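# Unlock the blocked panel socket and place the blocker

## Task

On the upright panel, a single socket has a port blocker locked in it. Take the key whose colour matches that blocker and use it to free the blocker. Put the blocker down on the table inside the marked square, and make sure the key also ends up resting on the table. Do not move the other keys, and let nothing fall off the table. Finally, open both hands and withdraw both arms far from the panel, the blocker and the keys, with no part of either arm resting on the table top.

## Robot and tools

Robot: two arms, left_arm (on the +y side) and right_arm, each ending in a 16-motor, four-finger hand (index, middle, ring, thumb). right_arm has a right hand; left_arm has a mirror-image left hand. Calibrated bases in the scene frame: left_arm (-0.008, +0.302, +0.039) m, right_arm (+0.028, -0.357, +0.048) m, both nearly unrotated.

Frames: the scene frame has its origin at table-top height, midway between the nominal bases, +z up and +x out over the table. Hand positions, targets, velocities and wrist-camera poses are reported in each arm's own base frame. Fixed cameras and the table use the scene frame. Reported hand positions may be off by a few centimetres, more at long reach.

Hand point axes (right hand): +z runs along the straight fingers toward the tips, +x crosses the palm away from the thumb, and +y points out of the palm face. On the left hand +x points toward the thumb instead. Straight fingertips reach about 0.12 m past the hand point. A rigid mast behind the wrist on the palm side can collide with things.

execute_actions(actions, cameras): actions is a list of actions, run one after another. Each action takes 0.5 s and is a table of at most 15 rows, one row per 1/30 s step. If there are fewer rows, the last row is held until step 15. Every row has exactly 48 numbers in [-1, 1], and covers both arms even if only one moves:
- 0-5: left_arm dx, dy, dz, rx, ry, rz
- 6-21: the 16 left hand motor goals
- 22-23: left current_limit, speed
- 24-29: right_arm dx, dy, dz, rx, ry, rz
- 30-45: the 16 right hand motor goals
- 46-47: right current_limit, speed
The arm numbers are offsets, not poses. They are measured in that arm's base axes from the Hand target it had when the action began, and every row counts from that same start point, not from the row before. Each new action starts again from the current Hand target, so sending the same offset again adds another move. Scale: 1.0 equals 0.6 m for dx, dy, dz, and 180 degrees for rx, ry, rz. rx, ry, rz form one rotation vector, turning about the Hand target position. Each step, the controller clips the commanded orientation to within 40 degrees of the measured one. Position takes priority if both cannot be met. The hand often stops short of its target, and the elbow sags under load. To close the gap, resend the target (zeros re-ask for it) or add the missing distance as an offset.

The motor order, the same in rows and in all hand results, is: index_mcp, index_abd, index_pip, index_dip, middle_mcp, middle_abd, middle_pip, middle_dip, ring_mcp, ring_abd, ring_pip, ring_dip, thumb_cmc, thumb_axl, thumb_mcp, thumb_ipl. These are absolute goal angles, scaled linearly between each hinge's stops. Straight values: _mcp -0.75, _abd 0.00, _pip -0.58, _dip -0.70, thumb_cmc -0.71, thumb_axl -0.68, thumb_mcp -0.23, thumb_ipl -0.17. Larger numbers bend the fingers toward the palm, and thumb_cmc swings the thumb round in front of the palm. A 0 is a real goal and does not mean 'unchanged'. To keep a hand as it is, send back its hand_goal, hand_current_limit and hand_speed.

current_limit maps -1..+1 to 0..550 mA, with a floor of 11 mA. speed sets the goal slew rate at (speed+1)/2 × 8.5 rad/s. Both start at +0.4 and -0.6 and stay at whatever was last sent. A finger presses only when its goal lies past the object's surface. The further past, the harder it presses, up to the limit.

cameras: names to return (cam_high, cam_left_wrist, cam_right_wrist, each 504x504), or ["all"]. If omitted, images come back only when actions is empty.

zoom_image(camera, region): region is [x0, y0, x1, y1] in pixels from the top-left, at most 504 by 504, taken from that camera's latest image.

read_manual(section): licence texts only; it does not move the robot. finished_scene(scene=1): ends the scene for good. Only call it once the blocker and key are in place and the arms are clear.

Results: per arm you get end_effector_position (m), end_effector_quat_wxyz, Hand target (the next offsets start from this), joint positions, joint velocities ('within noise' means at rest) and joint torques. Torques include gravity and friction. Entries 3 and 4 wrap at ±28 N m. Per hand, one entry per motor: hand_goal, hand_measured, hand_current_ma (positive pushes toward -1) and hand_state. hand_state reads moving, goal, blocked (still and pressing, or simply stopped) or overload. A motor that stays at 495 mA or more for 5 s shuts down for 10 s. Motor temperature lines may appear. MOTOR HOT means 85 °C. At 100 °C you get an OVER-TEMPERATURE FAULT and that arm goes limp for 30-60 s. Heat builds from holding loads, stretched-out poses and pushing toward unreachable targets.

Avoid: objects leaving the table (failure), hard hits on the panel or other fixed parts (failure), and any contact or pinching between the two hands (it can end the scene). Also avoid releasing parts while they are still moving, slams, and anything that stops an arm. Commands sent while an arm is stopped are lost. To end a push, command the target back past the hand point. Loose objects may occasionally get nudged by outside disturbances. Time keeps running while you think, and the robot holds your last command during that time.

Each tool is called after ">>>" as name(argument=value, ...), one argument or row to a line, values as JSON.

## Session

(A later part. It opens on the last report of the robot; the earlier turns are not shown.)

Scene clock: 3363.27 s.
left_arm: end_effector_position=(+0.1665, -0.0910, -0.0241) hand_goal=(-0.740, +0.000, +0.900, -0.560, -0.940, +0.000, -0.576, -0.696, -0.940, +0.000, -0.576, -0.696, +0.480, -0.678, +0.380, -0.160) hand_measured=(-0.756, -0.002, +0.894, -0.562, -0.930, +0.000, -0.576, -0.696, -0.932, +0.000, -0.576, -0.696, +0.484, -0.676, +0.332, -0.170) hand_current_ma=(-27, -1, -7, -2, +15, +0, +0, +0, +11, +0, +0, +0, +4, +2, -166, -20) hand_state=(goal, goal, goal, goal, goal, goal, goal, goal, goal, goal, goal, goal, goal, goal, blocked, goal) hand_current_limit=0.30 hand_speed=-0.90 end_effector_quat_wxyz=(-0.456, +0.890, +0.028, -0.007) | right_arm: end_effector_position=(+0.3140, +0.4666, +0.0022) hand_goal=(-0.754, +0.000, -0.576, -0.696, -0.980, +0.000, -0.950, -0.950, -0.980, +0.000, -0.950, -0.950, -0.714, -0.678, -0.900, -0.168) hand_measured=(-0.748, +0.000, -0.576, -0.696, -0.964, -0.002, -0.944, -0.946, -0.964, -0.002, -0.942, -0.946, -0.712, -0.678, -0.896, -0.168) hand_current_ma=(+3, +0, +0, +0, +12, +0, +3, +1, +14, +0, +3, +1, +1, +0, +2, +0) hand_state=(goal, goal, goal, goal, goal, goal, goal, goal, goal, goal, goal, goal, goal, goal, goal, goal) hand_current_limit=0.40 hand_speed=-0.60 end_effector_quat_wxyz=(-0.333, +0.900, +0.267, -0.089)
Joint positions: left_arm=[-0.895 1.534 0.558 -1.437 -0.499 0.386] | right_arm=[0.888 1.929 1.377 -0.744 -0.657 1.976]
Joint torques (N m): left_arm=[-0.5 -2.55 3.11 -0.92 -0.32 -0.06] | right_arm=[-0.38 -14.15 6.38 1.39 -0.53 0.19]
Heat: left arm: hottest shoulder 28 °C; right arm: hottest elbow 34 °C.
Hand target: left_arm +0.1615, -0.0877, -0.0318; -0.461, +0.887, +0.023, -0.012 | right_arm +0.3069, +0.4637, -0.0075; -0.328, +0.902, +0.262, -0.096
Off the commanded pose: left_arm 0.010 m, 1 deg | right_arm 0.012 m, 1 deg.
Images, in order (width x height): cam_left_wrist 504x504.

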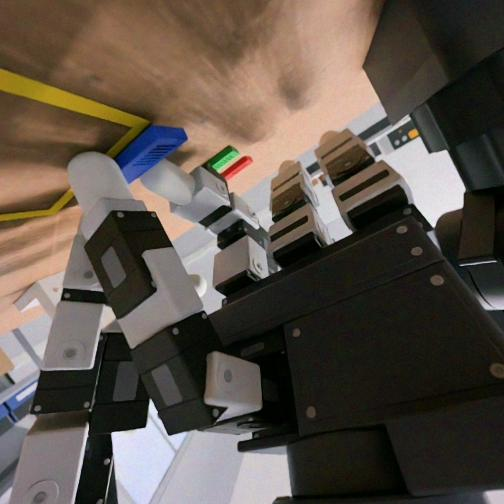

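>>> execute_actions(
  actions=[
    [[0,0,0,0,0,0,-0.70,0,0.90,-0.56,-0.94,0,-0.576,-0.696,-0.94,0,-0.576,-0.696,0.481,-0.677,0.40,-0.16,0.3,-0.9,0,0,0,0,0,0,-0.754,0,-0.576,-0.696,-0.98,0,-0.95,-0.95,-0.98,0,-0.95,-0.95,-0.714,-0.678,-0.9,-0.168,0.4,-0.6]],
  ],
  cameras=["cam_left_wrist"],
)

>>> zoom_image(
  camera="cam_left_wrist",
  region=[20, 100, 240, 260],
)

Scene clock: 3374.40 s.
left_arm: end_effector_position=(+0.1665, -0.0910, -0.0241) hand_goal=(-0.700, +0.000, +0.900, -0.560, -0.940, +0.000, -0.576, -0.696, -0.940, +0.000, -0.576, -0.696, +0.480, -0.678, +0.400, -0.160) hand_measured=(-0.748, -0.002, +0.890, -0.562, -0.930, +0.000, -0.576, -0.696, -0.932, +0.000, -0.576, -0.696, +0.484, -0.676, +0.336, -0.174) hand_current_ma=(-131, -1, -14, -2, +15, +0, +0, +0, +11, +0, +0, +0, +4, +2, -253, -33) hand_state=(blocked, goal, goal, goal, goal, goal, goal, goal, goal, goal, goal, goal, goal, goal, blocked, goal) hand_current_limit=0.30 hand_speed=-0.90 end_effector_quat_wxyz=(-0.456, +0.890, +0.028, -0.007) | right_arm: end_effector_position=(+0.3140, +0.4666, +0.0022) hand_goal=(-0.754, +0.000, -0.576, -0.696, -0.980, +0.000, -0.950, -0.950, -0.980, +0.000, -0.950, -0.950, -0.714, -0.678, -0.900, -0.168) hand_measured=(-0.748, +0.000, -0.576, -0.696, -0.964, -0.002, -0.944, -0.946, -0.964, -0.002, -0.942, -0.946, -0.712, -0.678, -0.896, -0.168) hand_current_ma=(+3, +0, +0, +0, +12, +0, +3, +1, +14, +0, +3, +1, +1, +0, +2, +0) hand_state=(goal, goal, goal, goal, goal, goal, goal, goal, goal, goal, goal, goal, goal, goal, goal, goal) hand_current_limit=0.40 hand_speed=-0.60 end_effector_quat_wxyz=(-0.333, +0.900, +0.267, -0.089)
Joint positions: left_arm=[-0.895 1.534 0.558 -1.437 -0.499 0.386] | right_arm=[0.888 1.929 1.377 -0.744 -0.657 1.976]
Joint torques (N m): left_arm=[-0.5 -2.55 3.11 -0.94 -0.32 -0.06] | right_arm=[-0.38 -14.1 6.35 1.43 -0.53 0.19]
Heat: left arm: hottest shoulder 28 °C; right arm: hottest elbow 34 °C.
Hand target: left_arm +0.1615, -0.0877, -0.0318; -0.461, +0.887, +0.023, -0.012 | right_arm +0.3069, +0.4637, -0.0075; -0.328, +0.902, +0.262, -0.096
Off the commanded pose: left_arm 0.010 m, 1 deg | right_arm 0.012 m, 1 deg.
Images, in order (width x height): cam_left_wrist 504x504.

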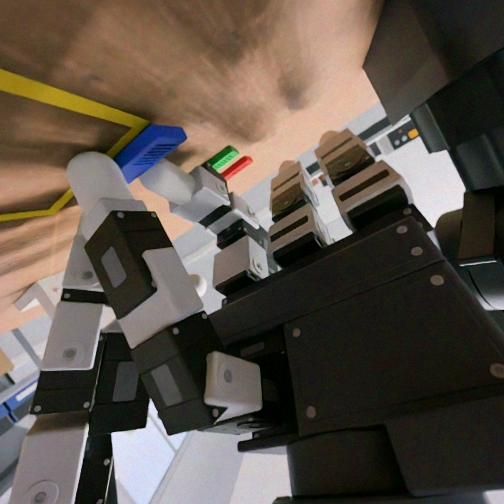

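Scaled by 2.291 from the camera's 504x504 image, which has a finer 720x720 frame.

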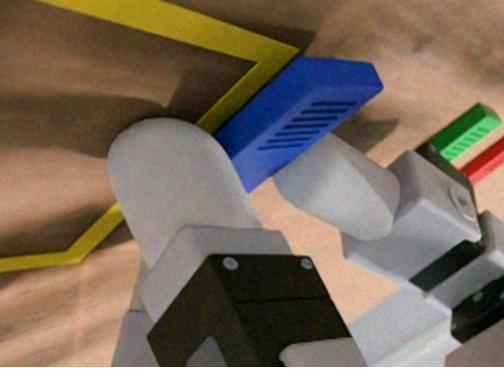

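>>> execute_actions(
  actions=[
    [[0,0,0,0,0,0,-0.62,0,0.91,-0.55,-0.94,0,-0.576,-0.696,-0.94,0,-0.576,-0.696,0.481,-0.677,0.43,-0.14,0.4,-0.9,0,0,0,0,0,0,-0.754,0,-0.576,-0.696,-0.98,0,-0.95,-0.95,-0.98,0,-0.95,-0.95,-0.714,-0.678,-0.9,-0.168,0.4,-0.6]],
  ],
  cameras=["cam_left_wrist"],
)

>>> zoom_image(
  camera="cam_left_wrist",
  region=[20, 100, 240, 260],
)

Scene clock: 3397.17 s.
left_arm: end_effector_position=(+0.1666, -0.0910, -0.0241) hand_goal=(-0.620, +0.000, +0.910, -0.550, -0.940, +0.000, -0.576, -0.696, -0.940, +0.000, -0.576, -0.696, +0.480, -0.678, +0.430, -0.140) hand_measured=(-0.740, -0.002, +0.888, -0.562, -0.930, +0.000, -0.576, -0.696, -0.932, +0.000, -0.576, -0.696, +0.484, -0.676, +0.336, -0.174) hand_current_ma=(-385, -1, -40, -19, +15, +0, +0, +0, +11, +0, +0, +0, +4, +2, -385, -111) hand_state=(blocked, goal, blocked, goal, goal, goal, goal, goal, goal, goal, goal, goal, goal, goal, blocked, blocked) hand_current_limit=0.40 hand_speed=-0.90 end_effector_quat_wxyz=(-0.456, +0.890, +0.028, -0.006) | right_arm: end_effector_position=(+0.3140, +0.4666, +0.0022) hand_goal=(-0.754, +0.000, -0.576, -0.696, -0.980, +0.000, -0.950, -0.950, -0.980, +0.000, -0.950, -0.950, -0.714, -0.678, -0.900, -0.168) hand_measured=(-0.748, +0.000, -0.576, -0.696, -0.964, -0.002, -0.944, -0.946, -0.964, -0.002, -0.942, -0.946, -0.712, -0.678, -0.896, -0.168) hand_current_ma=(+3, +0, +0, +0, +12, +0, +3, +1, +14, +0, +3, +1, +1, +0, +2, +0) hand_state=(goal, goal, goal, goal, goal, goal, goal, goal, goal, goal, goal, goal, goal, goal, goal, goal) hand_current_limit=0.40 hand_speed=-0.60 end_effector_quat_wxyz=(-0.333, +0.900, +0.267, -0.089)
Joint positions: left_arm=[-0.895 1.534 0.558 -1.437 -0.499 0.385] | right_arm=[0.888 1.929 1.377 -0.744 -0.657 1.976]
Joint torques (N m): left_arm=[-0.5 -2.55 3.1 -0.92 -0.32 -0.05] | right_arm=[-0.38 -14.04 6.35 1.43 -0.53 0.19]
Heat: left arm: hottest shoulder 28 °C; right arm: hottest elbow 34 °C.
Hand target: left_arm +0.1615, -0.0877, -0.0318; -0.461, +0.887, +0.023, -0.012 | right_arm +0.3069, +0.4637, -0.0075; -0.328, +0.902, +0.262, -0.096
Off the commanded pose: left_arm 0.010 m, 1 deg | right_arm 0.012 m, 1 deg.
Images, in order (width x height): cam_left_wrist 504x504.

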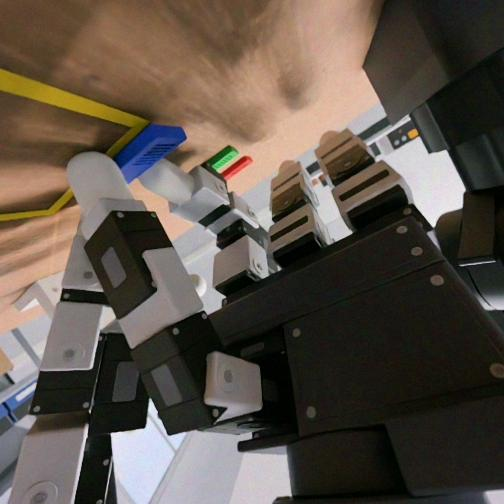

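Scaled by 2.291 from the camera's 504x504 image, which has a finer 720x720 frame.

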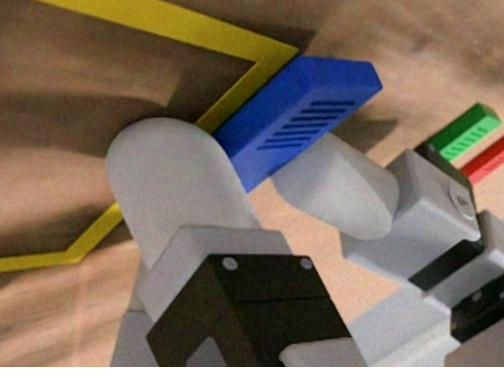

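>>> execute_actions(
  actions=[
    [[0,0,0,0,0,0,-0.62,0,0.91,-0.55,-0.94,0,-0.576,-0.696,-0.94,0,-0.576,-0.696,0.481,-0.677,0.43,-0.14,0.4,-0.9,0.008,-0.005,0.035,0,0,0,-0.754,0,-0.576,-0.696,-0.98,0,-0.95,-0.95,-0.98,0,-0.95,-0.95,-0.714,-0.678,-0.9,-0.168,0.4,-0.6]],
    [[0,0,0,0,0,0,-0.62,0,0.91,-0.55,-0.94,0,-0.576,-0.696,-0.94,0,-0.576,-0.696,0.481,-0.677,0.43,-0.14,0.4,-0.9,0.01,-0.015,0.035,0,0,0,-0.754,0,-0.576,-0.696,-0.98,0,-0.95,-0.95,-0.98,0,-0.95,-0.95,-0.714,-0.678,-0.9,-0.168,0.4,-0.6]],
  ],
  cameras=["cam_left_wrist","cam_right_wrist"],
)

>>> zoom_image(
  camera="cam_left_wrist",
  region=[20, 100, 240, 260],
)

Scene clock: 3414.07 s.
left_arm: end_effector_position=(+0.1667, -0.0910, -0.0241) hand_goal=(-0.620, +0.000, +0.910, -0.550, -0.940, +0.000, -0.576, -0.696, -0.940, +0.000, -0.576, -0.696, +0.480, -0.678, +0.430, -0.140) hand_measured=(-0.740, -0.002, +0.886, -0.562, -0.930, +0.000, -0.576, -0.696, -0.932, +0.000, -0.576, -0.696, +0.484, -0.674, +0.336, -0.174) hand_current_ma=(-385, -1, -44, -19, +15, +0, +0, +0, +11, +0, +0, +0, +4, +4, -385, -111) hand_state=(blocked, goal, blocked, goal, goal, goal, goal, goal, goal, goal, goal, goal, goal, goal, blocked, blocked) hand_current_limit=0.40 hand_speed=-0.90 end_effector_quat_wxyz=(-0.456, +0.890, +0.029, -0.006) | right_arm: end_effector_position=(+0.3088, +0.4480, +0.0241) hand_goal=(-0.754, +0.000, -0.576, -0.696, -0.980, +0.000, -0.950, -0.950, -0.980, +0.000, -0.950, -0.950, -0.714, -0.678, -0.900, -0.168) hand_measured=(-0.750, +0.002, -0.576, -0.696, -0.964, -0.002, -0.944, -0.946, -0.964, -0.002, -0.942, -0.946, -0.712, -0.678, -0.896, -0.168) hand_current_ma=(+2, +1, +0, +0, +12, +0, +3, +1, +14, +0, +3, +1, +1, +0, +2, +0) hand_state=(goal, goal, goal, goal, goal, goal, goal, goal, goal, goal, goal, goal, goal, goal, goal, goal) hand_current_limit=0.40 hand_speed=-0.60 end_effector_quat_wxyz=(-0.323, +0.905, +0.256, -0.105)
Joint positions: left_arm=[-0.895 1.534 0.558 -1.437 -0.499 0.384] | right_arm=[0.873 1.886 1.377 -0.836 -0.66 1.97]
Joint torques (N m): left_arm=[-0.5 -2.55 3.11 -0.92 -0.32 -0.04] | right_arm=[-1.44 -14.51 9.06 0.47 -0.65 -0.11]
Heat: left arm: hottest shoulder 28 °C; right arm: hottest elbow 34 °C.
Hand target: left_arm +0.1615, -0.0877, -0.0318; -0.461, +0.887, +0.023, -0.012 | right_arm +0.3177, +0.4518, +0.0344; -0.328, +0.902, +0.263, -0.096
Off the commanded pose: left_arm 0.010 m, 1 deg | right_arm 0.014 m, 2 deg.
Images, in order (width x height): cam_left_wrist 504x504, cam_right_wrist 504x504.

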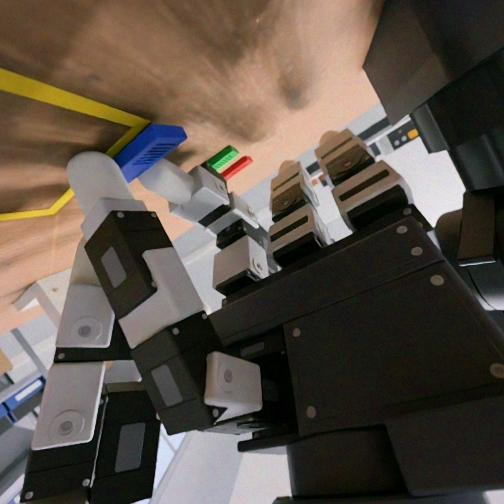

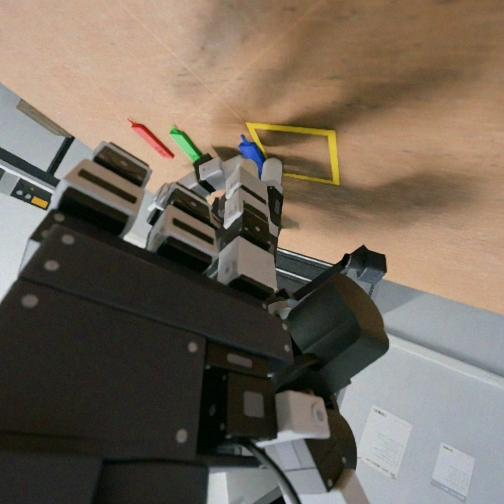

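Scaled by 2.291 from the camera's 504x504 image, which has a finer 720x720 frame.

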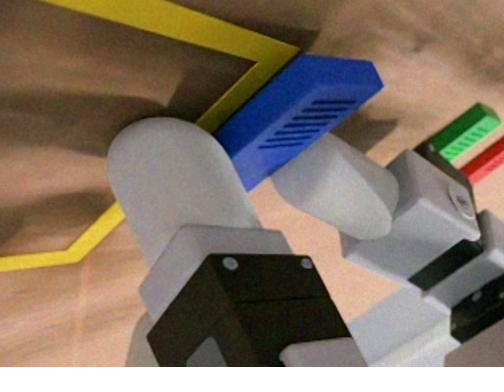

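>>> zoom_image(
  camera="cam_right_wrist",
  region=[200, 90, 360, 210],
)

Scaled by 3.150 from the camera's 504x504 image, which has a finer 720x720 frame.

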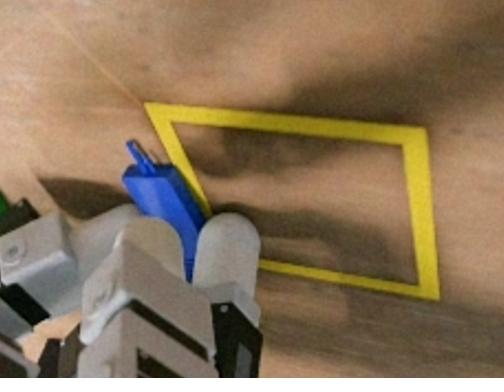

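>>> execute_actions(
  actions=[
    [[0.004,-0.004,0.015,0,0,0,-0.62,0,0.91,-0.55,-0.94,0,-0.576,-0.696,-0.94,0,-0.576,-0.696,0.481,-0.677,0.43,-0.14,0.4,-0.9,0.02,-0.06,0.03,0,0,0,-0.754,0,-0.576,-0.696,-0.98,0,-0.95,-0.95,-0.98,0,-0.95,-0.95,-0.714,-0.678,-0.9,-0.168,0.4,-0.6]],
    [[0.004,-0.004,0.015,0,0,0,-0.62,0,0.91,-0.55,-0.94,0,-0.576,-0.696,-0.94,0,-0.576,-0.696,0.481,-0.677,0.43,-0.14,0.4,-0.9,0.02,-0.06,0.03,0,0,0,-0.754,0,-0.576,-0.696,-0.98,0,-0.95,-0.95,-0.98,0,-0.95,-0.95,-0.714,-0.678,-0.9,-0.168,0.4,-0.6]],
  ],
  cameras=["cam_left_wrist","cam_right_wrist"],
)

>>> zoom_image(
  camera="cam_left_wrist",
  region=[20, 100, 240, 260],
)

Scene clock: 3434.03 s.
left_arm: end_effector_position=(+0.1628, -0.0862, -0.0193) hand_goal=(-0.620, +0.000, +0.910, -0.550, -0.940, +0.000, -0.576, -0.696, -0.940, +0.000, -0.576, -0.696, +0.480, -0.678, +0.430, -0.140) hand_measured=(-0.734, -0.002, +0.880, -0.562, -0.930, +0.000, -0.576, -0.696, -0.932, +0.000, -0.576, -0.696, +0.486, -0.674, +0.336, -0.174) hand_current_ma=(-385, -1, -61, -20, +15, +0, +0, +0, +11, +0, +0, +0, +6, +5, -385, -111) hand_state=(blocked, goal, blocked, goal, goal, goal, goal, goal, goal, goal, goal, goal, goal, goal, blocked, blocked) hand_current_limit=0.40 hand_speed=-0.90 end_effector_quat_wxyz=(-0.465, +0.885, +0.025, -0.013) | right_arm: end_effector_position=(+0.3471, +0.3831, +0.0714) hand_goal=(-0.754, +0.000, -0.576, -0.696, -0.980, +0.000, -0.950, -0.950, -0.980, +0.000, -0.950, -0.950, -0.714, -0.678, -0.900, -0.168) hand_measured=(-0.748, +0.002, -0.576, -0.696, -0.964, -0.002, -0.944, -0.946, -0.964, -0.002, -0.942, -0.946, -0.712, -0.678, -0.896, -0.168) hand_current_ma=(+2, +0, +0, +0, +12, +0, +3, +1, +14, +0, +3, +1, +1, +0, +2, +0) hand_state=(goal, goal, goal, goal, goal, goal, goal, goal, goal, goal, goal, goal, goal, goal, goal, goal) hand_current_limit=0.40 hand_speed=-0.60 end_effector_quat_wxyz=(-0.331, +0.904, +0.256, -0.091)
Joint positions: left_arm=[-0.895 1.528 0.558 -1.47 -0.499 0.384] | right_arm=[0.739 1.778 1.36 -0.992 -0.685 1.814]
Joint torques (N m): left_arm=[-0.21 -4.95 5.27 -2.48 -0.42 -0.02] | right_arm=[-0.62 -13.39 6.99 0.18 -0.67 -0.1]
Heat: left arm: hottest shoulder 28 °C; right arm: hottest elbow 35 °C.
Hand target: left_arm +0.1663, -0.0925, -0.0137; -0.461, +0.887, +0.023, -0.012 | right_arm +0.3417, +0.3797, +0.0704; -0.328, +0.902, +0.262, -0.096
Off the commanded pose: left_arm 0.009 m, 1 deg | right_arm 0.006 m, 1 deg.
Images, in order (width x height): cam_left_wrist 504x504, cam_right_wrist 504x504.

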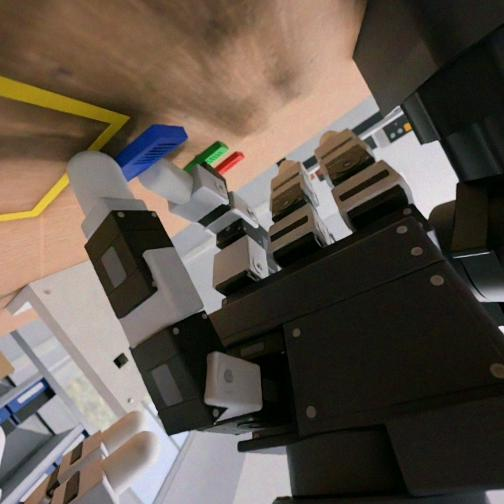

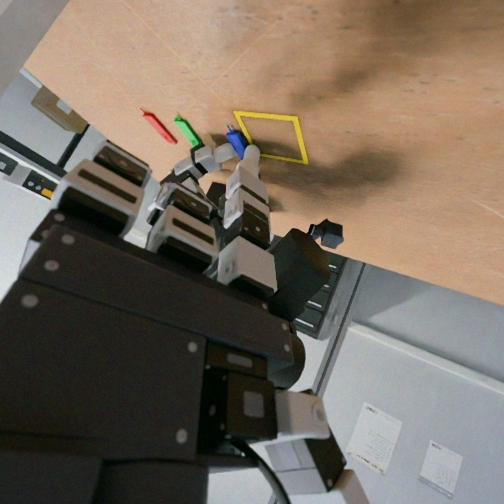

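Scaled by 2.291 from the camera's 504x504 image, which has a finer 720x720 frame.

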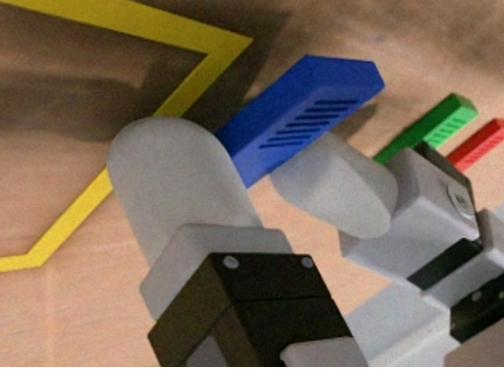

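>>> execute_actions(
  actions=[
    [[0,0,0.0167,0,0,0,-0.62,0,0.91,-0.55,-0.94,0,-0.576,-0.696,-0.94,0,-0.576,-0.696,0.481,-0.677,0.43,-0.14,0.4,-0.9,0,0,0,0,0,0,-0.754,0,-0.576,-0.696,-0.98,0,-0.95,-0.95,-0.98,0,-0.95,-0.95,-0.714,-0.678,-0.9,-0.168,0.4,-0.6]],
  ],
  cameras=["cam_left_wrist","cam_right_wrist"],
)

>>> zoom_image(
  camera="cam_left_wrist",
  region=[20, 100, 240, 260],
)

>>> zoom_image(
  camera="cam_right_wrist",
  region=[170, 90, 330, 210],
)

Scene clock: 3450.40 s.
left_arm: end_effector_position=(+0.1606, -0.0835, -0.0102) hand_goal=(-0.620, +0.000, +0.910, -0.550, -0.940, +0.000, -0.576, -0.696, -0.940, +0.000, -0.576, -0.696, +0.480, -0.678, +0.430, -0.140) hand_measured=(-0.734, -0.002, +0.880, -0.562, -0.930, +0.000, -0.576, -0.696, -0.932, +0.000, -0.576, -0.696, +0.486, -0.674, +0.336, -0.174) hand_current_ma=(-385, -1, -62, -20, +15, +0, +0, +0, +11, +0, +0, +0, +6, +5, -385, -111) hand_state=(blocked, goal, blocked, goal, goal, goal, goal, goal, goal, goal, goal, goal, goal, goal, blocked, blocked) hand_current_limit=0.40 hand_speed=-0.90 end_effector_quat_wxyz=(-0.467, +0.884, +0.024, -0.015) | right_arm: end_effector_position=(+0.3472, +0.3832, +0.0714) hand_goal=(-0.754, +0.000, -0.576, -0.696, -0.980, +0.000, -0.950, -0.950, -0.980, +0.000, -0.950, -0.950, -0.714, -0.678, -0.900, -0.168) hand_measured=(-0.748, +0.002, -0.576, -0.696, -0.964, -0.002, -0.944, -0.946, -0.964, -0.002, -0.942, -0.946, -0.712, -0.678, -0.896, -0.168) hand_current_ma=(+2, +0, +0, +0, +12, +0, +3, +1, +14, +0, +3, +1, +1, +0, +2, +0) hand_state=(goal, goal, goal, goal, goal, goal, goal, goal, goal, goal, goal, goal, goal, goal, goal, goal) hand_current_limit=0.40 hand_speed=-0.60 end_effector_quat_wxyz=(-0.331, +0.904, +0.257, -0.091)
Joint positions: left_arm=[-0.895 1.497 0.558 -1.507 -0.499 0.384] | right_arm=[0.739 1.778 1.36 -0.992 -0.685 1.813]
Joint torques (N m): left_arm=[-0.21 -4.54 6.06 -2.58 -0.42 -0.01] | right_arm=[-0.62 -13.39 7.01 0.17 -0.67 -0.11]
Heat: left arm: hottest shoulder 28 °C; right arm: hottest elbow 35 °C.
Hand target: left_arm +0.1663, -0.0925, -0.0038; -0.461, +0.887, +0.023, -0.012 | right_arm +0.3417, +0.3797, +0.0704; -0.328, +0.902, +0.262, -0.096
Off the commanded pose: left_arm 0.012 m, 1 deg | right_arm 0.007 m, 1 deg.
Images, in order (width x height): cam_left_wrist 504x504, cam_right_wrist 504x504.

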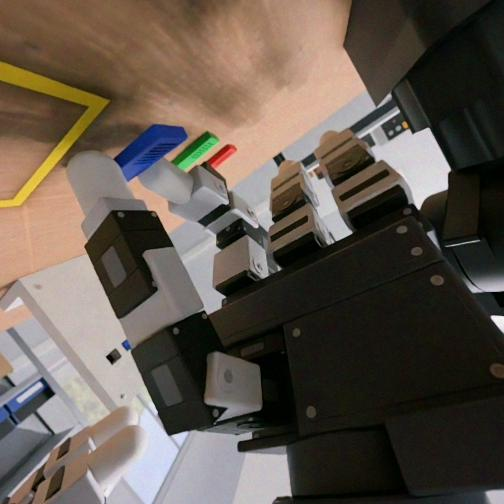

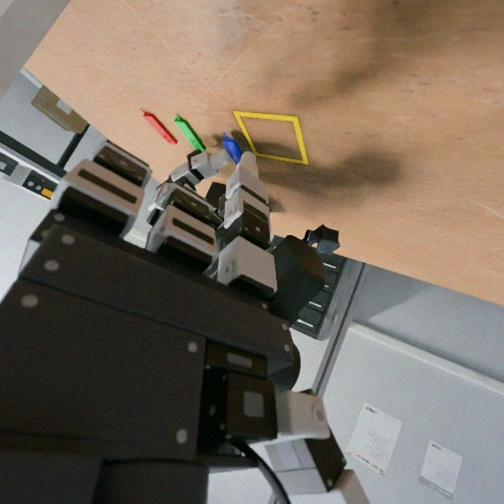

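Scaled by 2.291 from the camera's 504x504 image, which has a finer 720x720 frame.

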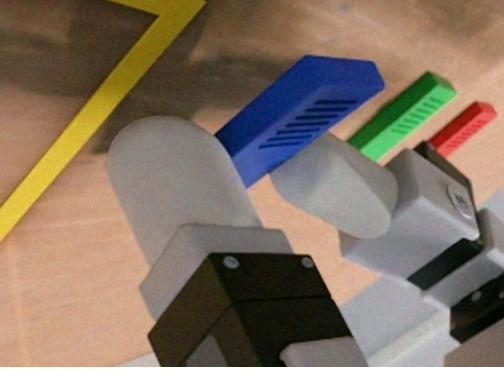

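Scaled by 3.150 from the camera's 504x504 image, which has a finer 720x720 frame.

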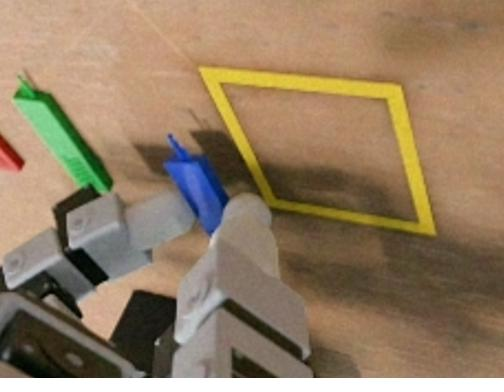

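>>> zoom_image(
  camera="cam_left_wrist",
  region=[100, 110, 200, 200],
)

>>> zoom_image(
  camera="cam_right_wrist",
  region=[210, 120, 270, 180],
)

>>> zoom_image(
  camera="cam_left_wrist",
  region=[0, 260, 180, 420],
)

Scaled by 5.040 from the camera's 504x504 image, which has a finer 720x720 frame.

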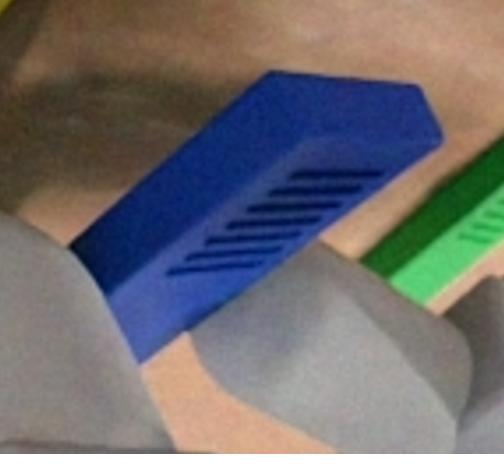

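Scaled by 8.400 from the camera's 504x504 image, which has a finer 720x720 frame.

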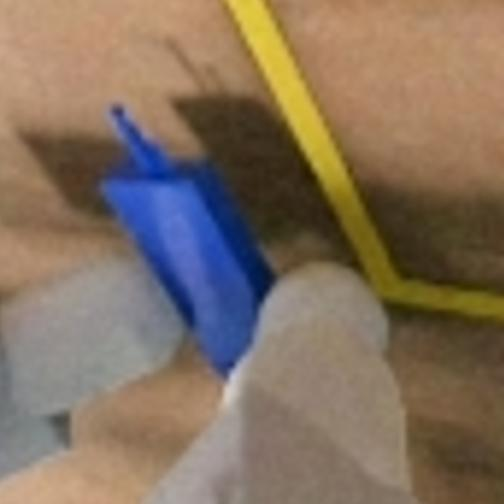

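Scaled by 2.800 from the camera's 504x504 image, which has a finer 720x720 frame.

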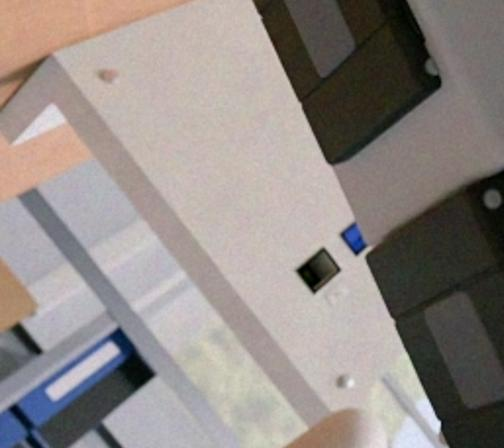

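>>> execute_actions(
  actions=[
    [[0,0,0,0,0,0,-0.62,0,0.91,-0.55,-0.94,0,-0.576,-0.696,-0.94,0,-0.576,-0.696,0.481,-0.677,0.43,-0.14,0.4,-0.9,0.02,-0.08,0.05,0,0,0,-0.754,0,-0.576,-0.696,-0.98,0,-0.95,-0.95,-0.98,0,-0.95,-0.95,-0.714,-0.678,-0.9,-0.168,0.4,-0.6]],
    [[0,0,0,0,0,0,-0.62,0,0.91,-0.55,-0.94,0,-0.576,-0.696,-0.94,0,-0.576,-0.696,0.481,-0.677,0.43,-0.14,0.4,-0.9,0.02,-0.1,0.03,0,0,0,-0.98,0,-0.95,-0.95,-0.98,0,-0.95,-0.95,-0.98,0,-0.95,-0.95,-0.714,-0.678,-0.9,-0.168,0.4,-0.6]],
    [[0,0,0,0,0,0,-0.62,0,0.91,-0.55,-0.94,0,-0.576,-0.696,-0.94,0,-0.576,-0.696,0.481,-0.677,0.43,-0.14,0.4,-0.9,0.02,-0.1,0.02,0,0,-0.08,-0.98,0,-0.95,-0.95,-0.98,0,-0.95,-0.95,-0.98,0,-0.95,-0.95,-0.714,-0.678,-0.9,-0.168,0.4,-0.6]],
    [[0,0,0,0,0,0,-0.62,0,0.91,-0.55,-0.94,0,-0.576,-0.696,-0.94,0,-0.576,-0.696,0.481,-0.677,0.43,-0.14,0.4,-0.9,0.02,-0.08,0.02,0,0,-0.1,-0.98,0,-0.95,-0.95,-0.98,0,-0.95,-0.95,-0.98,0,-0.95,-0.95,-0.714,-0.678,-0.9,-0.168,0.4,-0.6]],
  ],
  cameras=["all"],
)

Scene clock: 3591.87 s.
left_arm: end_effector_position=(+0.1606, -0.0835, -0.0102) hand_goal=(-0.620, +0.000, +0.910, -0.550, -0.940, +0.000, -0.576, -0.696, -0.940, +0.000, -0.576, -0.696, +0.480, -0.678, +0.430, -0.140) hand_measured=(-0.734, -0.002, +0.880, -0.562, -0.930, +0.000, -0.576, -0.696, -0.932, +0.000, -0.576, -0.696, +0.486, -0.674, +0.336, -0.174) hand_current_ma=(-385, -1, -62, -20, +15, +0, +0, +0, +11, +0, +0, +0, +6, +5, -385, -111) hand_state=(blocked, goal, blocked, goal, goal, goal, goal, goal, goal, goal, goal, goal, goal, goal, blocked, blocked) hand_current_limit=0.40 hand_speed=-0.90 end_effector_quat_wxyz=(-0.467, +0.884, +0.024, -0.015) | right_arm: end_effector_position=(+0.3951, +0.1619, +0.1461) hand_goal=(-0.980, +0.000, -0.950, -0.950, -0.980, +0.000, -0.950, -0.950, -0.980, +0.000, -0.950, -0.950, -0.714, -0.678, -0.900, -0.168) hand_measured=(-0.962, +0.002, -0.942, -0.946, -0.964, -0.002, -0.944, -0.946, -0.964, -0.002, -0.942, -0.946, -0.712, -0.678, -0.896, -0.168) hand_current_ma=(+17, +0, +4, +1, +12, +0, +3, +1, +14, +0, +3, +1, +1, +0, +2, +0) hand_state=(goal, goal, goal, goal, goal, goal, goal, goal, goal, goal, goal, goal, goal, goal, goal, goal) hand_current_limit=0.40 hand_speed=-0.60 end_effector_quat_wxyz=(-0.343, +0.939, +0.004, +0.002)
Joint positions: left_arm=[-0.895 1.497 0.558 -1.507 -0.499 0.384] | right_arm=[0.27 1.467 1.18 -1.062 -0.67 1.909]
Joint torques (N m): left_arm=[-0.21 -4.6 6.05 -2.5 -0.42 -0.01] | right_arm=[-0.21 -9.29 7.1 1.32 -0.54 0.18]
Heat: left arm: hottest shoulder 28 °C; right arm: hottest elbow 34 °C.
Hand target: left_arm +0.1663, -0.0925, -0.0038; -0.461, +0.887, +0.023, -0.012 | right_arm +0.3898, +0.1637, +0.1425; -0.342, +0.940, +0.000, +0.000
Off the commanded pose: left_arm 0.012 m, 1 deg | right_arm 0.007 m, 1 deg.

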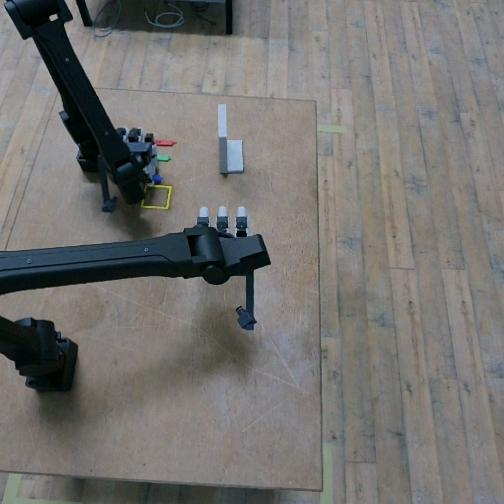

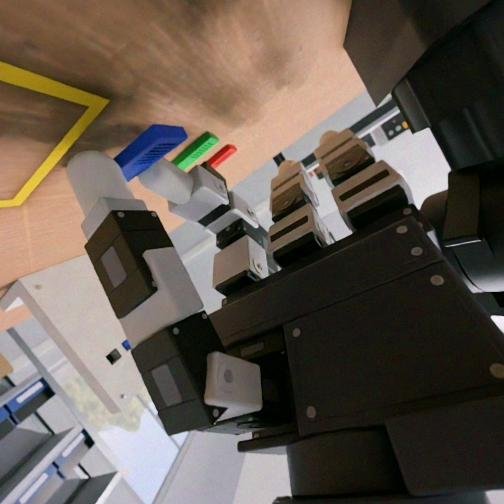

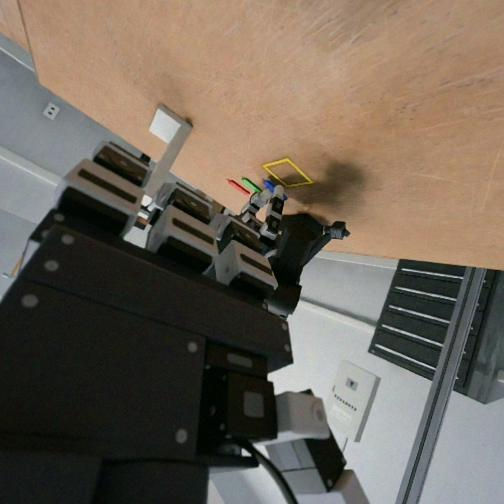

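>>> execute_actions(
  actions=[
    [[0.035,0,0.015,0,0,0,-0.62,0,0.91,-0.55,-0.94,0,-0.576,-0.696,-0.94,0,-0.576,-0.696,0.481,-0.677,0.43,-0.14,0.4,-0.9,0,0,0,0,0,0,-0.98,0,-0.95,-0.95,-0.98,0,-0.95,-0.95,-0.98,0,-0.95,-0.95,-0.714,-0.678,-0.9,-0.168,0.4,-0.6]],
    [[0.035,0.01,0.015,0,0,0,-0.62,0,0.91,-0.55,-0.94,0,-0.576,-0.696,-0.94,0,-0.576,-0.696,0.481,-0.677,0.43,-0.14,0.4,-0.9,0,0,0,0,0,0,-0.98,0,-0.95,-0.95,-0.98,0,-0.95,-0.95,-0.98,0,-0.95,-0.95,-0.714,-0.678,-0.9,-0.168,0.4,-0.6]],
    [[0.035,0.015,0.015,0,0,0,-0.62,0,0.91,-0.55,-0.94,0,-0.576,-0.696,-0.94,0,-0.576,-0.696,0.481,-0.677,0.43,-0.14,0.4,-0.9,0,0,0,0,0,0,-0.98,0,-0.95,-0.95,-0.98,0,-0.95,-0.95,-0.98,0,-0.95,-0.95,-0.714,-0.678,-0.9,-0.168,0.4,-0.6]],
  ],
  cameras=["cam_left_wrist","cam_right_wrist"],
)

Scene clock: 3612.23 s.
left_arm: end_effector_position=(+0.2204, -0.0721, +0.0153) hand_goal=(-0.620, +0.000, +0.910, -0.550, -0.940, +0.000, -0.576, -0.696, -0.940, +0.000, -0.576, -0.696, +0.480, -0.678, +0.430, -0.140) hand_measured=(-0.734, -0.002, +0.880, -0.564, -0.930, +0.000, -0.576, -0.696, -0.932, +0.000, -0.576, -0.696, +0.486, -0.674, +0.336, -0.174) hand_current_ma=(-385, -1, -64, -20, +15, +0, +0, +0, +11, +0, +0, +0, +8, +7, -385, -111) hand_state=(blocked, goal, blocked, goal, goal, goal, goal, goal, goal, goal, goal, goal, goal, goal, blocked, blocked) hand_current_limit=0.40 hand_speed=-0.90 end_effector_quat_wxyz=(-0.467, +0.884, +0.020, -0.015) | right_arm: end_effector_position=(+0.3955, +0.1620, +0.1461) hand_goal=(-0.980, +0.000, -0.950, -0.950, -0.980, +0.000, -0.950, -0.950, -0.980, +0.000, -0.950, -0.950, -0.714, -0.678, -0.900, -0.168) hand_measured=(-0.962, +0.002, -0.942, -0.946, -0.964, -0.002, -0.944, -0.946, -0.964, -0.002, -0.942, -0.946, -0.712, -0.678, -0.896, -0.168) hand_current_ma=(+17, +0, +4, +1, +12, +0, +3, +1, +14, +0, +3, +1, +1, +0, +2, +0) hand_state=(goal, goal, goal, goal, goal, goal, goal, goal, goal, goal, goal, goal, goal, goal, goal, goal) hand_current_limit=0.40 hand_speed=-0.60 end_effector_quat_wxyz=(-0.343, +0.939, +0.004, +0.002)
Joint positions: left_arm=[-0.689 1.479 0.664 -1.538 -0.653 0.559] | right_arm=[0.27 1.467 1.18 -1.06 -0.67 1.911]
Joint torques (N m): left_arm=[0.73 -5.36 7.25 -2.17 -0.73 -0.02] | right_arm=[-0.32 -9.35 7.05 1.28 -0.54 0.21]
Heat: left arm: hottest shoulder 28 °C; right arm: hottest elbow 33 °C.
Hand target: left_arm +0.2294, -0.0775, +0.0233; -0.461, +0.887, +0.024, -0.012 | right_arm +0.3897, +0.1637, +0.1425; -0.342, +0.940, +0.000, +0.000
Off the commanded pose: left_arm 0.013 m, 1 deg | right_arm 0.007 m, 0 deg.
Images, in order (width x height): cam_left_wrist 504x504, cam_right_wrist 504x504.

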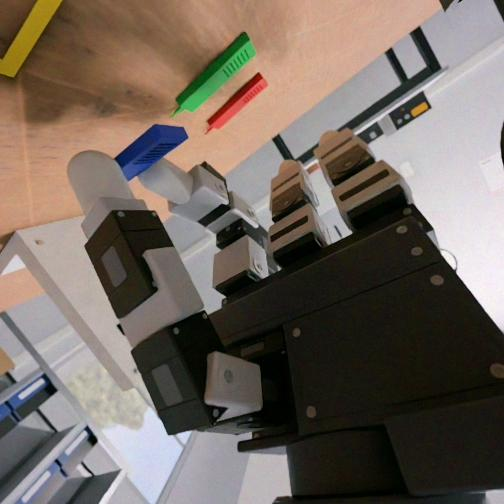

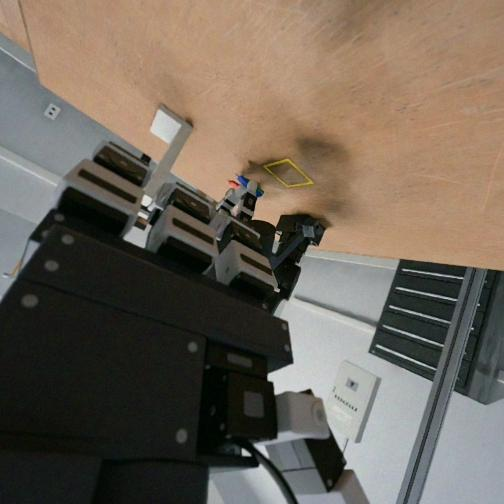

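>>> execute_actions(
  actions=[
    [[0.035,0.02,0.025,0,0,0,-0.62,0,0.91,-0.55,-0.94,0,-0.576,-0.696,-0.94,0,-0.576,-0.696,0.481,-0.677,0.43,-0.14,0.4,-0.9,0,0,0,0,0,0,-0.98,0,-0.95,-0.95,-0.98,0,-0.95,-0.95,-0.98,0,-0.95,-0.95,-0.714,-0.678,-0.9,-0.168,0.4,-0.6]],
    [[0.035,0.02,0.025,0,0,0,-0.62,0,0.91,-0.55,-0.94,0,-0.576,-0.696,-0.94,0,-0.576,-0.696,0.481,-0.677,0.43,-0.14,0.4,-0.9,0,0,0,0,0,0,-0.98,0,-0.95,-0.95,-0.98,0,-0.95,-0.95,-0.98,0,-0.95,-0.95,-0.714,-0.678,-0.9,-0.168,0.4,-0.6]],
    [[0.02,0.03,0.025,0,0,0,-0.62,0,0.91,-0.55,-0.94,0,-0.576,-0.696,-0.94,0,-0.576,-0.696,0.481,-0.677,0.43,-0.14,0.4,-0.9,0,0,0,0,0,0,-0.98,0,-0.95,-0.95,-0.98,0,-0.95,-0.95,-0.98,0,-0.95,-0.95,-0.714,-0.678,-0.9,-0.168,0.4,-0.6]],
  ],
  cameras=["cam_left_wrist","cam_right_wrist"],
)

Scene clock: 3625.63 s.
left_arm: end_effector_position=(+0.2719, -0.0316, +0.0574) hand_goal=(-0.620, +0.000, +0.910, -0.550, -0.940, +0.000, -0.576, -0.696, -0.940, +0.000, -0.576, -0.696, +0.480, -0.678, +0.430, -0.140) hand_measured=(-0.732, -0.002, +0.880, -0.564, -0.930, +0.000, -0.576, -0.696, -0.932, +0.000, -0.576, -0.696, +0.486, -0.672, +0.336, -0.174) hand_current_ma=(-385, -1, -65, -21, +15, +0, +0, +0, +11, +0, +0, +0, +9, +7, -385, -111) hand_state=(blocked, goal, blocked, goal, goal, goal, goal, goal, goal, goal, goal, goal, goal, goal, blocked, blocked) hand_current_limit=0.40 hand_speed=-0.90 end_effector_quat_wxyz=(-0.467, +0.884, +0.018, -0.019) | right_arm: end_effector_position=(+0.3955, +0.1620, +0.1461) hand_goal=(-0.980, +0.000, -0.950, -0.950, -0.980, +0.000, -0.950, -0.950, -0.980, +0.000, -0.950, -0.950, -0.714, -0.678, -0.900, -0.168) hand_measured=(-0.962, +0.002, -0.942, -0.946, -0.964, -0.002, -0.944, -0.946, -0.964, -0.002, -0.942, -0.946, -0.712, -0.678, -0.896, -0.168) hand_current_ma=(+17, +0, +4, +1, +12, +0, +3, +1, +14, +0, +3, +1, +1, +0, +2, +0) hand_state=(goal, goal, goal, goal, goal, goal, goal, goal, goal, goal, goal, goal, goal, goal, goal, goal) hand_current_limit=0.40 hand_speed=-0.60 end_effector_quat_wxyz=(-0.343, +0.939, +0.004, +0.002)
Joint positions: left_arm=[-0.461 1.403 0.757 -1.557 -0.798 0.794] | right_arm=[0.27 1.467 1.18 -1.06 -0.67 1.911]
Joint torques (N m): left_arm=[0.62 -5.54 9.05 -1.72 -0.89 0.02] | right_arm=[-0.21 -9.23 7.06 1.29 -0.54 0.22]
Heat: left arm: hottest shoulder 28 °C; right arm: hottest elbow 33 °C.
Hand target: left_arm +0.2834, -0.0355, +0.0683; -0.461, +0.887, +0.023, -0.012 | right_arm +0.3897, +0.1637, +0.1425; -0.342, +0.940, +0.000, +0.000
Off the commanded pose: left_arm 0.016 m, 1 deg | right_arm 0.007 m, 1 deg.
Images, in order (width x height): cam_left_wrist 504x504, cam_right_wrist 504x504.

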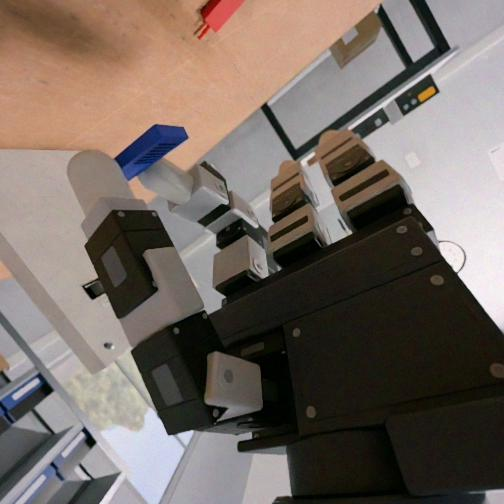

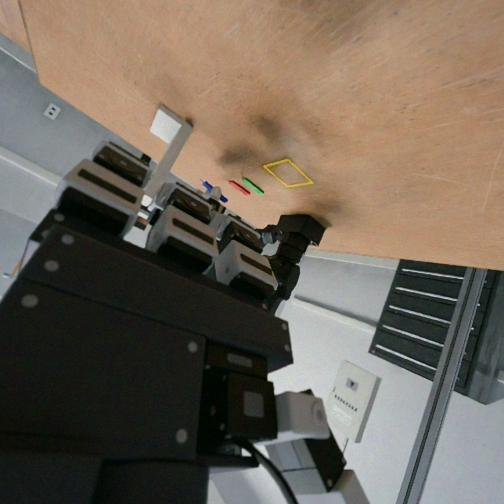

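>>> execute_actions(
  actions=[
    [[0.0139,0.0242,0.0189,0.0018,-0.0147,0.0003,-0.62,0,0.91,-0.55,-0.94,0,-0.576,-0.696,-0.94,0,-0.576,-0.696,0.481,-0.677,0.43,-0.14,0.4,-0.9,0,0,0,0,0,0,-0.98,0,-0.95,-0.95,-0.98,0,-0.95,-0.95,-0.98,0,-0.95,-0.95,-0.714,-0.678,-0.9,-0.168,0.4,-0.6]],
    [[0.0139,0.0242,0.0189,0.0018,-0.0147,0.0003,-0.62,0,0.91,-0.55,-0.94,0,-0.576,-0.696,-0.94,0,-0.576,-0.696,0.481,-0.677,0.43,-0.14,0.4,-0.9,0,0,0,0,0,0,-0.98,0,-0.95,-0.95,-0.98,0,-0.95,-0.95,-0.98,0,-0.95,-0.95,-0.714,-0.678,-0.9,-0.168,0.4,-0.6]],
    [[0.0139,0.0242,0.0189,0.0018,-0.0147,0.0003,-0.62,0,0.91,-0.55,-0.94,0,-0.576,-0.696,-0.94,0,-0.576,-0.696,0.481,-0.677,0.43,-0.14,0.4,-0.9,0,0,0,0,0,0,-0.98,0,-0.95,-0.95,-0.98,0,-0.95,-0.95,-0.98,0,-0.95,-0.95,-0.714,-0.678,-0.9,-0.168,0.4,-0.6]],
  ],
  cameras=["all"],
)

Scene clock: 3696.13 s.
left_arm: end_effector_position=(+0.2970, +0.0096, +0.0946) hand_goal=(-0.620, +0.000, +0.910, -0.550, -0.940, +0.000, -0.576, -0.696, -0.940, +0.000, -0.576, -0.696, +0.480, -0.678, +0.430, -0.140) hand_measured=(-0.732, -0.002, +0.880, -0.564, -0.930, +0.000, -0.576, -0.696, -0.932, +0.000, -0.576, -0.696, +0.488, -0.672, +0.336, -0.174) hand_current_ma=(-385, -1, -65, -21, +15, +0, +0, +0, +11, +0, +0, +0, +9, +7, -385, -111) hand_state=(blocked, goal, blocked, goal, goal, goal, goal, goal, goal, goal, goal, goal, goal, goal, blocked, blocked) hand_current_limit=0.40 hand_speed=-0.90 end_effector_quat_wxyz=(-0.473, +0.879, +0.047, +0.036) | right_arm: end_effector_position=(+0.3955, +0.1620, +0.1461) hand_goal=(-0.980, +0.000, -0.950, -0.950, -0.980, +0.000, -0.950, -0.950, -0.980, +0.000, -0.950, -0.950, -0.714, -0.678, -0.900, -0.168) hand_measured=(-0.962, +0.002, -0.942, -0.946, -0.964, -0.002, -0.944, -0.946, -0.964, -0.002, -0.942, -0.946, -0.712, -0.678, -0.896, -0.168) hand_current_ma=(+17, +0, +4, +1, +12, +0, +3, +1, +14, +0, +3, +1, +1, +0, +2, +0) hand_state=(goal, goal, goal, goal, goal, goal, goal, goal, goal, goal, goal, goal, goal, goal, goal, goal) hand_current_limit=0.40 hand_speed=-0.60 end_effector_quat_wxyz=(-0.343, +0.939, +0.004, +0.002)
Joint positions: left_arm=[-0.329 1.269 0.757 -1.489 -0.92 0.919] | right_arm=[0.27 1.467 1.18 -1.06 -0.67 1.911]
Joint torques (N m): left_arm=[0.79 -4.6 9.13 -0.14 -1.09 0.02] | right_arm=[-0.26 -9.29 7.06 1.28 -0.53 0.21]
Heat: left arm: hottest elbow 30 °C; right arm: hottest elbow 33 °C.
Hand target: left_arm +0.3084, +0.0080, +0.1024; -0.466, +0.882, +0.057, +0.049 | right_arm +0.3897, +0.1637, +0.1425; -0.342, +0.940, +0.000, +0.000
Off the commanded pose: left_arm 0.014 m, 2 deg | right_arm 0.007 m, 1 deg.

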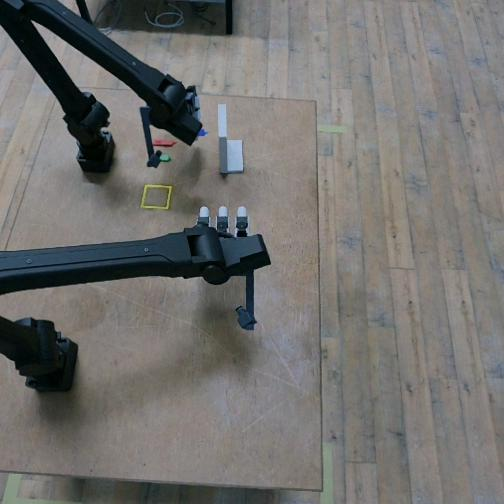

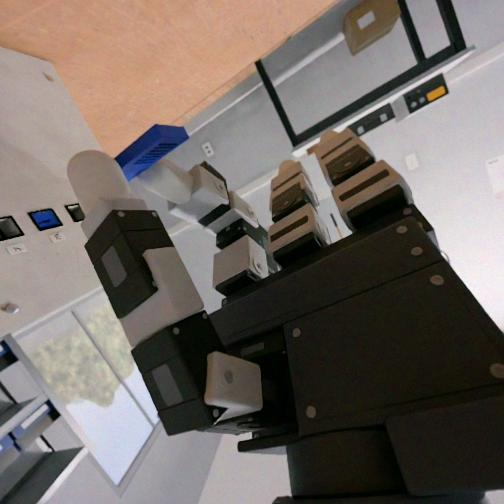

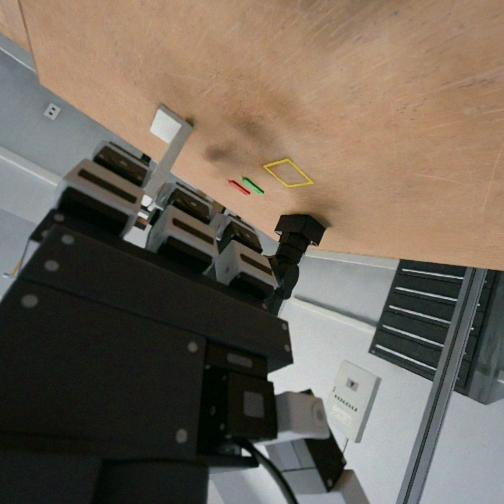

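>>> zoom_image(
  camera="cam_left_wrist",
  region=[0, 120, 200, 280],
)

>>> zoom_image(
  camera="cam_left_wrist",
  region=[0, 180, 100, 260],
)

>>> zoom_image(
  camera="cam_high",
  region=[130, 80, 250, 180],
)

Scaled by 2.520 from the camera's 504x504 image, which has a finer 720x720 frame.

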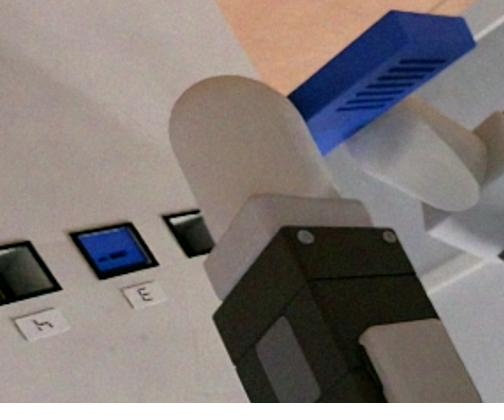

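Scaled by 5.040 from the camera's 504x504 image, which has a finer 720x720 frame.

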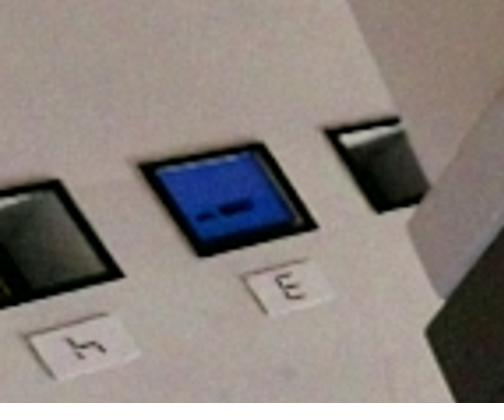

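Scaled by 4.200 from the camera's 504x504 image, which has a finer 720x720 frame.

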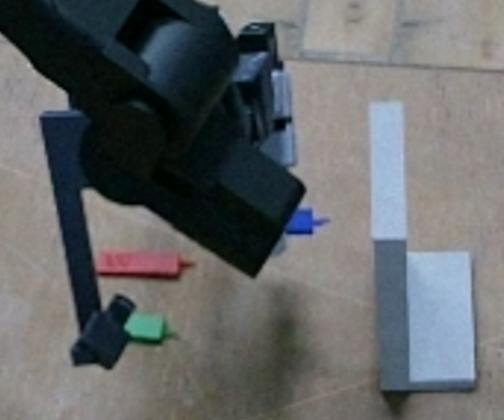

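>>> execute_actions(
  actions=[
    [[0,0,0,0,0,0,-0.62,0,0.91,-0.55,-0.94,0,-0.576,-0.696,-0.94,0,-0.576,-0.696,0.481,-0.677,0.43,-0.14,0.4,-0.9,0,0,0.03,0.0289,-0.1226,0.0289,-0.3,0,-0.3,-0.3,-0.3,0,-0.3,-0.3,-0.3,0,-0.3,-0.3,-0.714,-0.678,-0.9,-0.168,0.4,-0.6]],
    [[0,0,0,0,0,0,-0.62,0,0.91,-0.55,-0.94,0,-0.576,-0.696,-0.94,0,-0.576,-0.696,0.481,-0.677,0.43,-0.14,0.4,-0.9,0,0,0.02,0.0289,-0.1226,0.0289,0.068,0,0.30,0.174,0.068,0,0.3,0.174,0.068,0,0.3,0.174,-0.714,-0.678,-0.9,-0.168,0.4,-0.6]],
    [[0,0,0,0,0,0,-0.62,0,0.91,-0.55,-0.94,0,-0.576,-0.696,-0.94,0,-0.576,-0.696,0.481,-0.677,0.43,-0.14,0.4,-0.9,0,0.03,-0.02,0.0289,-0.1226,0.0289,0.068,0,0.30,0.174,0.068,0,0.3,0.174,0.068,0,0.3,0.174,-0.714,-0.678,-0.9,-0.168,0.4,-0.6]],
    [[0,0,0,0,0,0,-0.62,0,0.91,-0.55,-0.94,0,-0.576,-0.696,-0.94,0,-0.576,-0.696,0.481,-0.677,0.43,-0.14,0.4,-0.9,0,0.05,-0.02,0.0289,-0.1226,0.0289,0.068,0,0.30,0.174,0.068,0,0.3,0.174,0.068,0,0.3,0.174,-0.714,-0.678,-0.9,-0.168,0.4,-0.6]],
  ],
  cameras=["all"],
)

Scene clock: 3873.03 s.
left_arm: end_effector_position=(+0.2970, +0.0095, +0.0946) hand_goal=(-0.620, +0.000, +0.910, -0.550, -0.940, +0.000, -0.576, -0.696, -0.940, +0.000, -0.576, -0.696, +0.480, -0.678, +0.430, -0.140) hand_measured=(-0.732, -0.002, +0.880, -0.564, -0.930, +0.000, -0.576, -0.696, -0.932, +0.000, -0.576, -0.696, +0.488, -0.672, +0.336, -0.174) hand_current_ma=(-385, -1, -65, -21, +15, +0, +0, +0, +11, +0, +0, +0, +9, +7, -385, -111) hand_state=(blocked, goal, blocked, goal, goal, goal, goal, goal, goal, goal, goal, goal, goal, goal, blocked, blocked) hand_current_limit=0.40 hand_speed=-0.90 end_effector_quat_wxyz=(-0.473, +0.879, +0.047, +0.036) | right_arm: end_effector_position=(+0.3928, +0.2118, +0.1607) hand_goal=(+0.068, +0.000, +0.300, +0.174, +0.068, +0.000, +0.300, +0.174, +0.068, +0.000, +0.300, +0.174, -0.714, -0.678, -0.900, -0.168) hand_measured=(+0.066, +0.000, +0.296, +0.172, +0.066, -0.002, +0.298, +0.172, +0.066, -0.002, +0.298, +0.170, -0.712, -0.680, -0.896, -0.168) hand_current_ma=(-1, +0, -1, -1, -1, +0, -1, -1, -1, +0, -1, -1, +1, +0, +1, +0) hand_state=(goal, goal, goal, goal, goal, goal, goal, goal, goal, goal, goal, goal, goal, goal, goal, goal) hand_current_limit=0.40 hand_speed=-0.60 end_effector_quat_wxyz=(-0.377, +0.592, +0.399, +0.591)
Joint positions: left_arm=[-0.329 1.269 0.757 -1.489 -0.92 0.92] | right_arm=[0.343 1.309 0.279 1.003 -0.817 1.526]
Joint torques (N m): left_arm=[0.73 -4.66 9.11 -0.14 -1.09 0] | right_arm=[-0.91 -2.26 4.92 3.26 -0.1 -0.11]
Heat: left arm: hottest elbow 31 °C; right arm: hottest elbow 33 °C.
Hand target: left_arm +0.3085, +0.0080, +0.1024; -0.466, +0.882, +0.057, +0.049 | right_arm +0.3897, +0.2117, +0.1485; -0.387, +0.591, +0.388, +0.591
Off the commanded pose: left_arm 0.014 m, 2 deg | right_arm 0.013 m, 2 deg.

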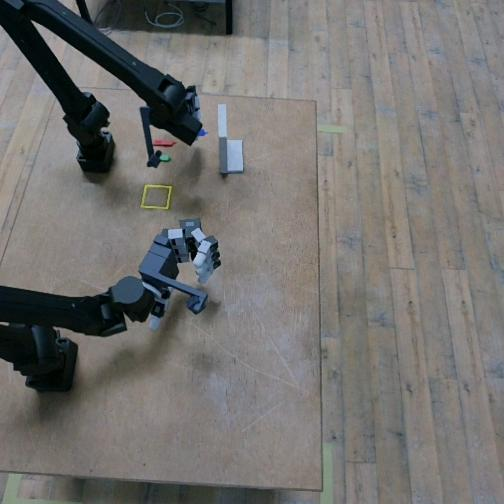

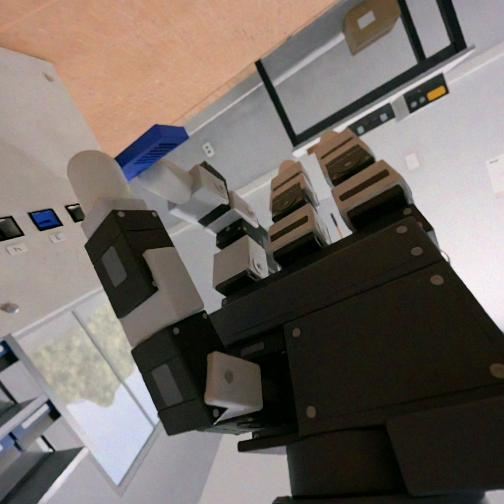

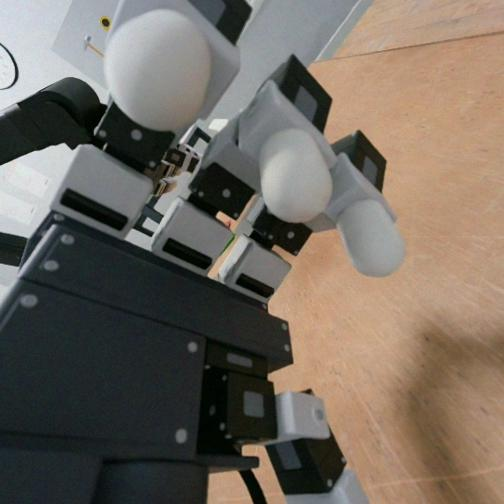

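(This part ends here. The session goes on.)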